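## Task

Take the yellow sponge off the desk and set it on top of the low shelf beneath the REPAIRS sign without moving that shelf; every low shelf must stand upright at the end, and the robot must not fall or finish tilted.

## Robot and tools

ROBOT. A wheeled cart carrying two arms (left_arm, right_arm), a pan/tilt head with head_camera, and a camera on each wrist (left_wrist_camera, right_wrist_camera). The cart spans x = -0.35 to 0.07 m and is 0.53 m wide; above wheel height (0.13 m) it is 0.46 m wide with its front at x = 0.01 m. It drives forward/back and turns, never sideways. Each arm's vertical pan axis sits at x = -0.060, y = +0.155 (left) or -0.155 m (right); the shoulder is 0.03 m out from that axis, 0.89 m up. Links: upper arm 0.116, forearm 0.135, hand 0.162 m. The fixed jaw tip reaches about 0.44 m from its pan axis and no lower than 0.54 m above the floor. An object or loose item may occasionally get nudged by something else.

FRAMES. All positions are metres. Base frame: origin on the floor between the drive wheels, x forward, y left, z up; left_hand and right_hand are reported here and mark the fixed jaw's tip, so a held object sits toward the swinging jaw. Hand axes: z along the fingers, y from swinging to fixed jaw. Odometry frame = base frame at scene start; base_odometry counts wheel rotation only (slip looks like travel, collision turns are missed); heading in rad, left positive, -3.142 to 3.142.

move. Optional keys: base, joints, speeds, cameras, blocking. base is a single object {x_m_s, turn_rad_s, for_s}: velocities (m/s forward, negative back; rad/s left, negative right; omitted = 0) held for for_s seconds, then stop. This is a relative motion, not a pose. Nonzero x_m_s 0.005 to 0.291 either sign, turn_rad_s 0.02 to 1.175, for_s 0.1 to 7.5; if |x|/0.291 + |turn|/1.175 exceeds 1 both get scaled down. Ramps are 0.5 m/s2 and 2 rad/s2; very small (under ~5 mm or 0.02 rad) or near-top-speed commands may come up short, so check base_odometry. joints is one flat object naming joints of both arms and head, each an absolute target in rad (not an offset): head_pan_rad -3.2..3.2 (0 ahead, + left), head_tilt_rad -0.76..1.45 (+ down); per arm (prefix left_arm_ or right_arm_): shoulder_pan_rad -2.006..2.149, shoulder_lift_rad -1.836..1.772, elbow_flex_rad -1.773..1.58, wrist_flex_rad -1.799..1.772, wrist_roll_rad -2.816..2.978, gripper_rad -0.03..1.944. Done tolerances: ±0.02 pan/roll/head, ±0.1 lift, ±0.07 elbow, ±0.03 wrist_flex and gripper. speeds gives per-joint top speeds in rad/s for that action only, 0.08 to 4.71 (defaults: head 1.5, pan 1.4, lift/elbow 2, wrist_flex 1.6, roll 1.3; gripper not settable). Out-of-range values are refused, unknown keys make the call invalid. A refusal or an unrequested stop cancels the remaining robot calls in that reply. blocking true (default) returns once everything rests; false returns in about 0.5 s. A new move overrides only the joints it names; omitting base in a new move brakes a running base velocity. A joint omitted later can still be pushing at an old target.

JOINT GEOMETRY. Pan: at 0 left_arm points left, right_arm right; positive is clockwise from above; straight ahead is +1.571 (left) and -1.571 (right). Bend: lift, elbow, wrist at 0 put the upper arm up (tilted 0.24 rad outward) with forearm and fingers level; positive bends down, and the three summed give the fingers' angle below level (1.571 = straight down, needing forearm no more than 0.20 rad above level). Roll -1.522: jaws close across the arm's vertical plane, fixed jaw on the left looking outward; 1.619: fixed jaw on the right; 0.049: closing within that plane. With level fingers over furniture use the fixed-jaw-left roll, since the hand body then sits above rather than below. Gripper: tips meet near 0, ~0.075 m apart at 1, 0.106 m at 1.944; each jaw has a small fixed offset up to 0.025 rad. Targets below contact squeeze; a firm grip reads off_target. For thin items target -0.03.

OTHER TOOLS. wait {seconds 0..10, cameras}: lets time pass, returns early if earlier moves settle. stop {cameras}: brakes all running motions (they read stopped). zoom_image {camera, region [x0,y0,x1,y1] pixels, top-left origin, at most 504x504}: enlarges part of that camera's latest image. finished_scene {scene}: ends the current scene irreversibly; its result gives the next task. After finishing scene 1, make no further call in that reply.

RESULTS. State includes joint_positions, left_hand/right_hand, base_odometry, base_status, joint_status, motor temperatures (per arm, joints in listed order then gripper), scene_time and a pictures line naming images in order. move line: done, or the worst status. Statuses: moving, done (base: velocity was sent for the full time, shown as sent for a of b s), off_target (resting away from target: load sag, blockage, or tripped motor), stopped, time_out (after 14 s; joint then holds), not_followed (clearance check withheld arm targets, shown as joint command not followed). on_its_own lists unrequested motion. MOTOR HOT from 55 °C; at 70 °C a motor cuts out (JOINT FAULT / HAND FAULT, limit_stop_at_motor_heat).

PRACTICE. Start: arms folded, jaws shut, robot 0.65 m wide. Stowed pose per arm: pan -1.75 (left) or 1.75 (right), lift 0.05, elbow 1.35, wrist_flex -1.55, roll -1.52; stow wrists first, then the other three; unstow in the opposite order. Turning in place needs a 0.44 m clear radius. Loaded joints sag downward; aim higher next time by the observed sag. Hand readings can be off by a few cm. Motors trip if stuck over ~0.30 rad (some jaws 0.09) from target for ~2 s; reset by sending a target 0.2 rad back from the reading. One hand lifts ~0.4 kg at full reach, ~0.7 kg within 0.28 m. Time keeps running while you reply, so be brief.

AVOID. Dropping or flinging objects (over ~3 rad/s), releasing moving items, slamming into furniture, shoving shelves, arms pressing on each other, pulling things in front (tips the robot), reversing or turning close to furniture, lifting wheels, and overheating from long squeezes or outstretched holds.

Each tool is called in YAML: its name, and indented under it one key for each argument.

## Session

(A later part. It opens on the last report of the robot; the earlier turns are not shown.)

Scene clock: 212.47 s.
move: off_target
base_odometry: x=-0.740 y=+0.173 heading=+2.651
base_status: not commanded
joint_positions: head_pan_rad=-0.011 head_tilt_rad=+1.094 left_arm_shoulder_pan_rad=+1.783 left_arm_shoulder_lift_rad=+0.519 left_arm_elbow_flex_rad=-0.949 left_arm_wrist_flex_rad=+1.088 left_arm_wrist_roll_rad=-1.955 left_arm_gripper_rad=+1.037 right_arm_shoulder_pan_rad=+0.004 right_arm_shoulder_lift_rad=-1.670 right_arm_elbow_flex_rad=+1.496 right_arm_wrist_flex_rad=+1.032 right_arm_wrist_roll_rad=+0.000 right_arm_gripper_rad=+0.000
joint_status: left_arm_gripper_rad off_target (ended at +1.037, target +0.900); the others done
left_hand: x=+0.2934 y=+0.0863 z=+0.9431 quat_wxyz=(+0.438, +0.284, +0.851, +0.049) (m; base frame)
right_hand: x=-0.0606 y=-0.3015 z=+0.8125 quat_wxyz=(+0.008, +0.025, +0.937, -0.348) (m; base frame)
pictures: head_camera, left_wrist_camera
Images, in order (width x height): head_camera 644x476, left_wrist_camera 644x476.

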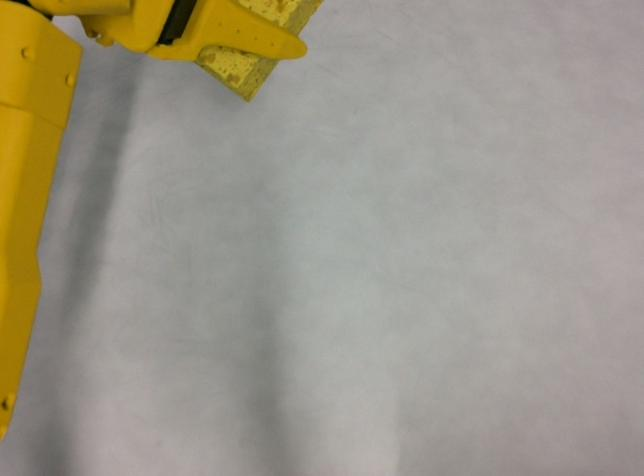

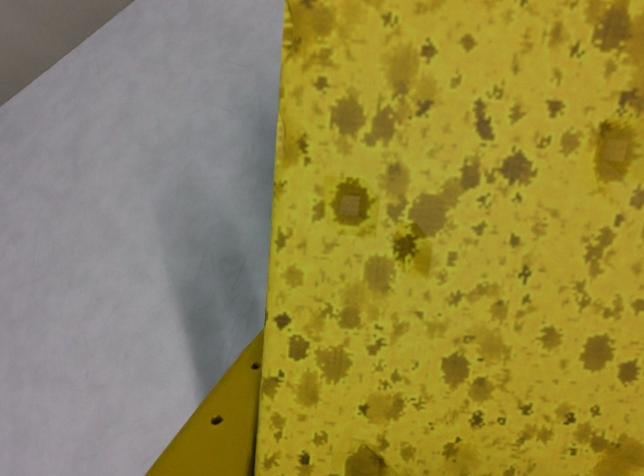

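move:
  base: {"x_m_s":-0.22,"for_s":3.5}
  joints: {"left_arm_gripper_rad":0.94,"left_arm_shoulder_lift_rad":0.2,"head_tilt_rad":0.7}

move:
  base: {"turn_rad_s":0.6,"for_s":2.62}
  cameras: ["head_camera"]

Scene clock: 245.93 s.
move: off_target
base_odometry: x=-0.058 y=-0.188 heading=+2.656
base_status: done (sent for 3.5 of 3.5 s)
joint_positions: head_pan_rad=-0.011 head_tilt_rad=+0.713 left_arm_shoulder_pan_rad=+1.786 left_arm_shoulder_lift_rad=+0.258 left_arm_elbow_flex_rad=-0.949 left_arm_wrist_flex_rad=+1.088 left_arm_wrist_roll_rad=-1.955 left_arm_gripper_rad=+1.037 right_arm_shoulder_pan_rad=+0.004 right_arm_shoulder_lift_rad=-1.670 right_arm_elbow_flex_rad=+1.496 right_arm_wrist_flex_rad=+1.032 right_arm_wrist_roll_rad=+0.000 right_arm_gripper_rad=+0.000
joint_status: left_arm_gripper_rad off_target (ended at +1.037, target +0.940); the others done
left_hand: x=+0.2699 y=+0.0903 z=+1.0264 quat_wxyz=(+0.550, +0.265, +0.789, +0.060) (m; base frame)
right_hand: x=-0.0606 y=-0.3015 z=+0.8125 quat_wxyz=(+0.008, +0.025, +0.937, -0.348) (m; base frame)
pictures: none

Scene clock: 249.27 s.
move: done
base_odometry: x=-0.058 y=-0.188 heading=-2.050
base_status: done (sent for 2.63 of 2.63 s)
joint_positions: head_pan_rad=-0.011 head_tilt_rad=+0.713 left_arm_shoulder_pan_rad=+1.781 left_arm_shoulder_lift_rad=+0.258 left_arm_elbow_flex_rad=-0.949 left_arm_wrist_flex_rad=+1.088 left_arm_wrist_roll_rad=-1.955 left_arm_gripper_rad=+1.037 right_arm_shoulder_pan_rad=-0.002 right_arm_shoulder_lift_rad=-1.670 right_arm_elbow_flex_rad=+1.496 right_arm_wrist_flex_rad=+1.032 right_arm_wrist_roll_rad=+0.000 right_arm_gripper_rad=+0.000
joint_status: not commanded
left_hand: x=+0.2702 y=+0.0918 z=+1.0264 quat_wxyz=(+0.550, +0.263, +0.790, +0.062) (m; base frame)
right_hand: x=-0.0597 y=-0.3015 z=+0.8125 quat_wxyz=(+0.009, +0.022, +0.937, -0.348) (m; base frame)
pictures: head_camera
Images, in order (width x height): head_camera 644x476.

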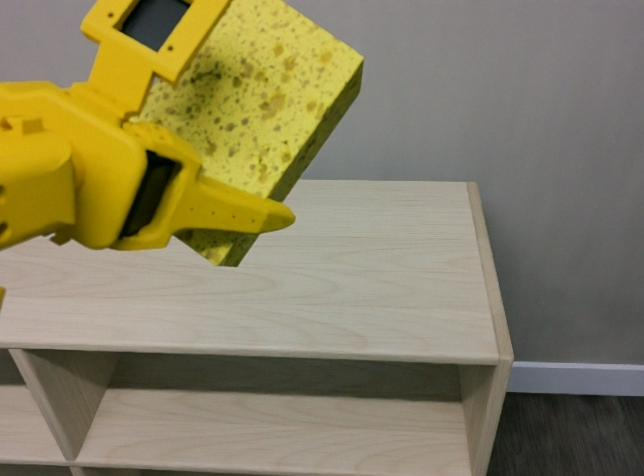

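move:
  base: {"x_m_s":0.15,"for_s":2.0}
  joints: {"head_tilt_rad":1.2}
  cameras: ["head_camera"]

Scene clock: 279.00 s.
move: done
base_odometry: x=-0.196 y=-0.455 heading=-2.048
base_status: done (sent for 2 of 2 s)
joint_positions: head_pan_rad=-0.011 head_tilt_rad=+1.194 left_arm_shoulder_pan_rad=+1.789 left_arm_shoulder_lift_rad=+0.257 left_arm_elbow_flex_rad=-0.949 left_arm_wrist_flex_rad=+1.088 left_arm_wrist_roll_rad=-1.955 left_arm_gripper_rad=+1.037 right_arm_shoulder_pan_rad=+0.000 right_arm_shoulder_lift_rad=-1.670 right_arm_elbow_flex_rad=+1.496 right_arm_wrist_flex_rad=+1.032 right_arm_wrist_roll_rad=+0.000 right_arm_gripper_rad=+0.000
joint_status: all done
left_hand: x=+0.2695 y=+0.0893 z=+1.0269 quat_wxyz=(+0.551, +0.266, +0.789, +0.059) (m; base frame)
right_hand: x=-0.0600 y=-0.3015 z=+0.8125 quat_wxyz=(+0.009, +0.023, +0.937, -0.348) (m; base frame)
pictures: head_camera
Images, in order (width x height): head_camera 644x476.

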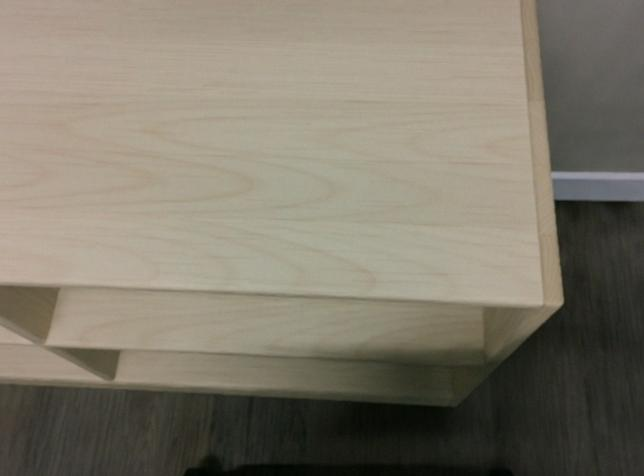

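move:
  base: {"x_m_s":0.1,"for_s":1.0}
  joints: {"left_arm_shoulder_lift_rad":0.727,"left_arm_elbow_flex_rad":0.245,"left_arm_wrist_flex_rad":0.13}
  speeds: {"left_arm_shoulder_lift_rad":0.4,"left_arm_elbow_flex_rad":1.0,"left_arm_wrist_flex_rad":0.8}
  cameras: ["head_camera","left_wrist_camera"]

Scene clock: 309.53 s.
move: done
base_odometry: x=-0.242 y=-0.544 heading=-2.050
base_status: done (sent for 1 of 1 s)
joint_positions: head_pan_rad=-0.011 head_tilt_rad=+1.194 left_arm_shoulder_pan_rad=+1.789 left_arm_shoulder_lift_rad=+0.738 left_arm_elbow_flex_rad=+0.246 left_arm_wrist_flex_rad=+0.142 left_arm_wrist_roll_rad=-1.955 left_arm_gripper_rad=+1.037 right_arm_shoulder_pan_rad=+0.001 right_arm_shoulder_lift_rad=-1.670 right_arm_elbow_flex_rad=+1.496 right_arm_wrist_flex_rad=+1.032 right_arm_wrist_roll_rad=+0.000 right_arm_gripper_rad=+0.000
joint_status: all done
left_hand: x=+0.2127 y=+0.1019 z=+0.7054 quat_wxyz=(+0.219, +0.312, +0.924, +0.024) (m; base frame)
right_hand: x=-0.0602 y=-0.3015 z=+0.8125 quat_wxyz=(+0.008, +0.023, +0.937, -0.348) (m; base frame)
pictures: head_camera, left_wrist_camera
Images, in order (width x height): head_camera 644x476, left_wrist_camera 644x476.

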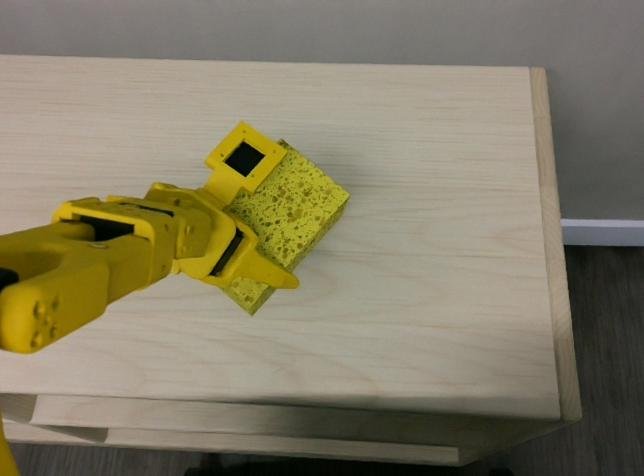

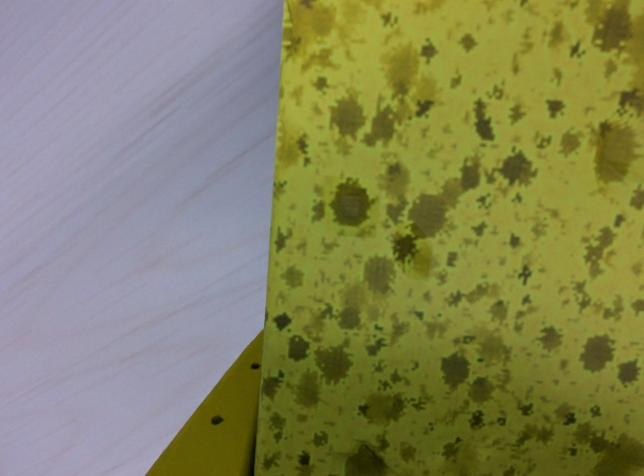

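move:
  joints: {"left_arm_shoulder_lift_rad":1.144,"left_arm_elbow_flex_rad":-0.013,"left_arm_wrist_flex_rad":-0.02}
  speeds: {"left_arm_shoulder_lift_rad":0.4,"left_arm_elbow_flex_rad":0.255,"left_arm_wrist_flex_rad":0.16}
  cameras: ["head_camera","left_wrist_camera"]

Scene clock: 317.40 s.
move: done
base_odometry: x=-0.242 y=-0.544 heading=-2.050
base_status: not commanded
joint_positions: head_pan_rad=-0.011 head_tilt_rad=+1.194 left_arm_shoulder_pan_rad=+1.789 left_arm_shoulder_lift_rad=+1.154 left_arm_elbow_flex_rad=+0.010 left_arm_wrist_flex_rad=-0.010 left_arm_wrist_roll_rad=-1.955 left_arm_gripper_rad=+1.037 right_arm_shoulder_pan_rad=+0.001 right_arm_shoulder_lift_rad=-1.670 right_arm_elbow_flex_rad=+1.496 right_arm_wrist_flex_rad=+1.032 right_arm_wrist_roll_rad=+0.000 right_arm_gripper_rad=+0.000
joint_status: all done
left_hand: x=+0.2059 y=+0.1034 z=+0.6466 quat_wxyz=(+0.206, +0.313, +0.927, +0.022) (m; base frame)
right_hand: x=-0.0602 y=-0.3015 z=+0.8125 quat_wxyz=(+0.008, +0.023, +0.937, -0.348) (m; base frame)
pictures: head_camera, left_wrist_camera
Images, in order (width x height): head_camera 644x476, left_wrist_camera 644x476.

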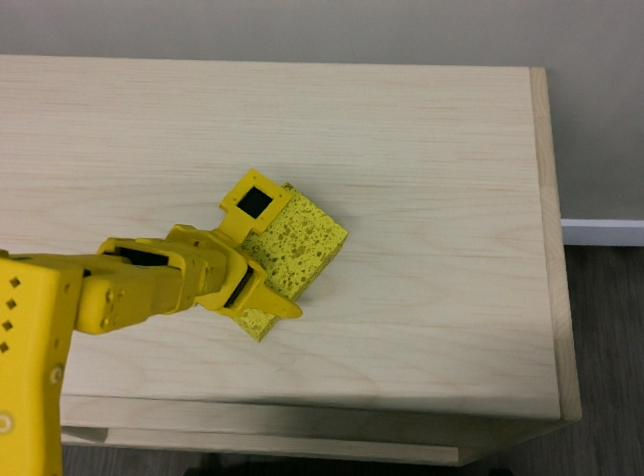

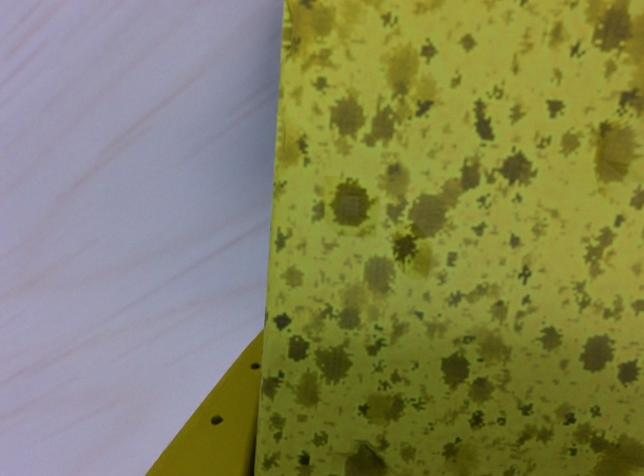

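move:
  joints: {"left_arm_shoulder_lift_rad":1.34,"left_arm_elbow_flex_rad":-0.22,"left_arm_wrist_flex_rad":-0.02}
  speeds: {"left_arm_shoulder_lift_rad":0.2,"left_arm_elbow_flex_rad":0.2,"left_arm_wrist_flex_rad":0.1}
  cameras: ["head_camera","left_wrist_camera"]

Scene clock: 324.43 s.
move: done
base_odometry: x=-0.242 y=-0.544 heading=-2.050
base_status: not commanded
joint_positions: head_pan_rad=-0.011 head_tilt_rad=+1.194 left_arm_shoulder_pan_rad=+1.790 left_arm_shoulder_lift_rad=+1.300 left_arm_elbow_flex_rad=-0.214 left_arm_wrist_flex_rad=-0.010 left_arm_wrist_roll_rad=-1.946 left_arm_gripper_rad=+1.037 right_arm_shoulder_pan_rad=+0.001 right_arm_shoulder_lift_rad=-1.670 right_arm_elbow_flex_rad=+1.496 right_arm_wrist_flex_rad=+1.032 right_arm_wrist_roll_rad=+0.000 right_arm_gripper_rad=+0.000
joint_status: all done
left_hand: x=+0.2274 y=+0.0982 z=+0.6405 quat_wxyz=(+0.244, +0.306, +0.920, +0.025) (m; base frame)
right_hand: x=-0.0602 y=-0.3015 z=+0.8125 quat_wxyz=(+0.008, +0.023, +0.937, -0.348) (m; base frame)
pictures: head_camera, left_wrist_camera
Images, in order (width x height): head_camera 644x476, left_wrist_camera 644x476.

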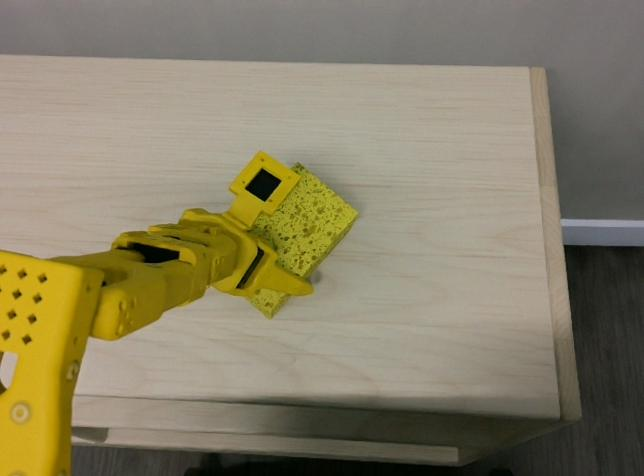

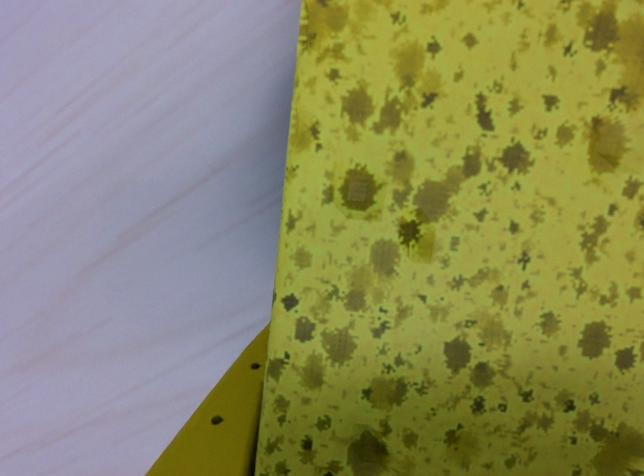

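move:
  joints: {"left_arm_gripper_rad":1.3}

move:
  joints: {"left_arm_gripper_rad":1.85}
  cameras: ["head_camera","left_wrist_camera"]

Scene clock: 330.90 s.
move: done
base_odometry: x=-0.242 y=-0.544 heading=-2.050
base_status: not commanded
joint_positions: head_pan_rad=-0.011 head_tilt_rad=+1.194 left_arm_shoulder_pan_rad=+1.780 left_arm_shoulder_lift_rad=+1.338 left_arm_elbow_flex_rad=-0.213 left_arm_wrist_flex_rad=-0.023 left_arm_wrist_roll_rad=-1.946 left_arm_gripper_rad=+1.293 right_arm_shoulder_pan_rad=+0.003 right_arm_shoulder_lift_rad=-1.670 right_arm_elbow_flex_rad=+1.496 right_arm_wrist_flex_rad=+1.032 right_arm_wrist_roll_rad=+0.000 right_arm_gripper_rad=+0.000
joint_status: all done
left_hand: x=+0.2196 y=+0.1030 z=+0.6313 quat_wxyz=(+0.230, +0.303, +0.925, +0.025) (m; base frame)
right_hand: x=-0.0604 y=-0.3015 z=+0.8125 quat_wxyz=(+0.008, +0.024, +0.937, -0.348) (m; base frame)
pictures: none

Scene clock: 331.70 s.
move: done
base_odometry: x=-0.242 y=-0.544 heading=-2.050
base_status: not commanded
joint_positions: head_pan_rad=-0.011 head_tilt_rad=+1.194 left_arm_shoulder_pan_rad=+1.780 left_arm_shoulder_lift_rad=+1.347 left_arm_elbow_flex_rad=-0.213 left_arm_wrist_flex_rad=-0.012 left_arm_wrist_roll_rad=-1.946 left_arm_gripper_rad=+1.842 right_arm_shoulder_pan_rad=+0.003 right_arm_shoulder_lift_rad=-1.670 right_arm_elbow_flex_rad=+1.496 right_arm_wrist_flex_rad=+1.032 right_arm_wrist_roll_rad=+0.000 right_arm_gripper_rad=+0.000
joint_status: all done
left_hand: x=+0.2157 y=+0.1039 z=+0.6282 quat_wxyz=(+0.221, +0.303, +0.927, +0.024) (m; base frame)
right_hand: x=-0.0604 y=-0.3015 z=+0.8125 quat_wxyz=(+0.008, +0.024, +0.937, -0.348) (m; base frame)
pictures: head_camera, left_wrist_camera
Images, in order (width x height): head_camera 644x476, left_wrist_camera 644x476.

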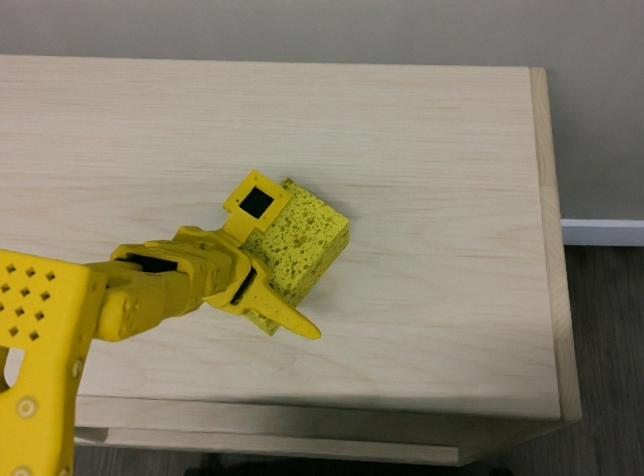

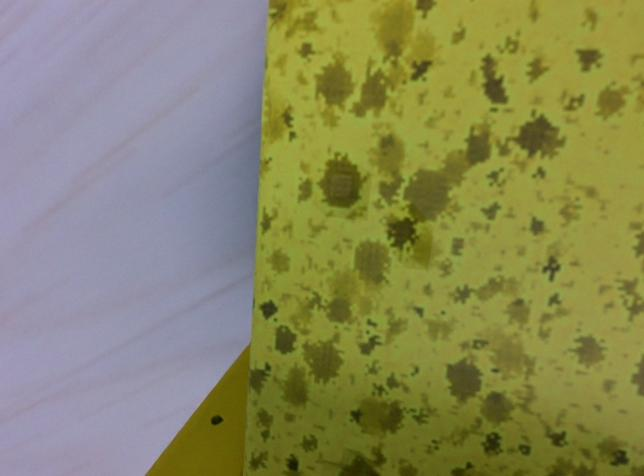

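move:
  joints: {"left_arm_shoulder_lift_rad":0.6,"left_arm_elbow_flex_rad":0.1}
  speeds: {"left_arm_shoulder_lift_rad":0.6}
  cameras: ["head_camera"]

Scene clock: 337.60 s.
move: done
base_odometry: x=-0.242 y=-0.544 heading=-2.050
base_status: not commanded
joint_positions: head_pan_rad=-0.011 head_tilt_rad=+1.194 left_arm_shoulder_pan_rad=+1.780 left_arm_shoulder_lift_rad=+0.662 left_arm_elbow_flex_rad=+0.102 left_arm_wrist_flex_rad=-0.012 left_arm_wrist_roll_rad=-1.946 left_arm_gripper_rad=+1.842 right_arm_shoulder_pan_rad=+0.003 right_arm_shoulder_lift_rad=-1.670 right_arm_elbow_flex_rad=+1.496 right_arm_wrist_flex_rad=+1.032 right_arm_wrist_roll_rad=+0.000 right_arm_gripper_rad=+0.000
joint_status: all done
left_hand: x=+0.2761 y=+0.0911 z=+0.7687 quat_wxyz=(+0.396, +0.285, +0.872, +0.043) (m; base frame)
right_hand: x=-0.0604 y=-0.3015 z=+0.8125 quat_wxyz=(+0.008, +0.024, +0.937, -0.348) (m; base frame)
pictures: head_camera
Images, in order (width x height): head_camera 644x476.

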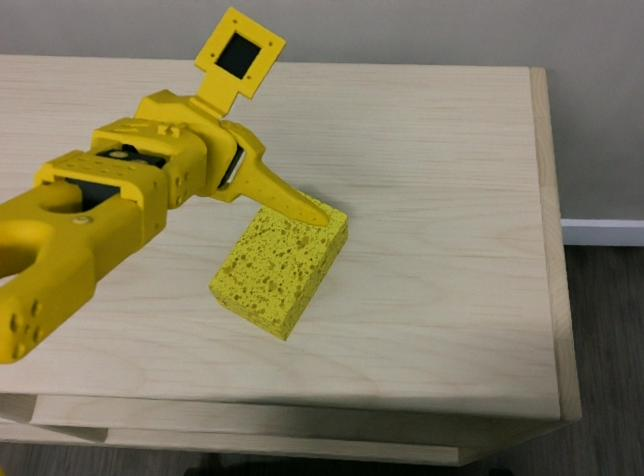

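finished_scene:
  scene: 2

The scene is finished: the task was done.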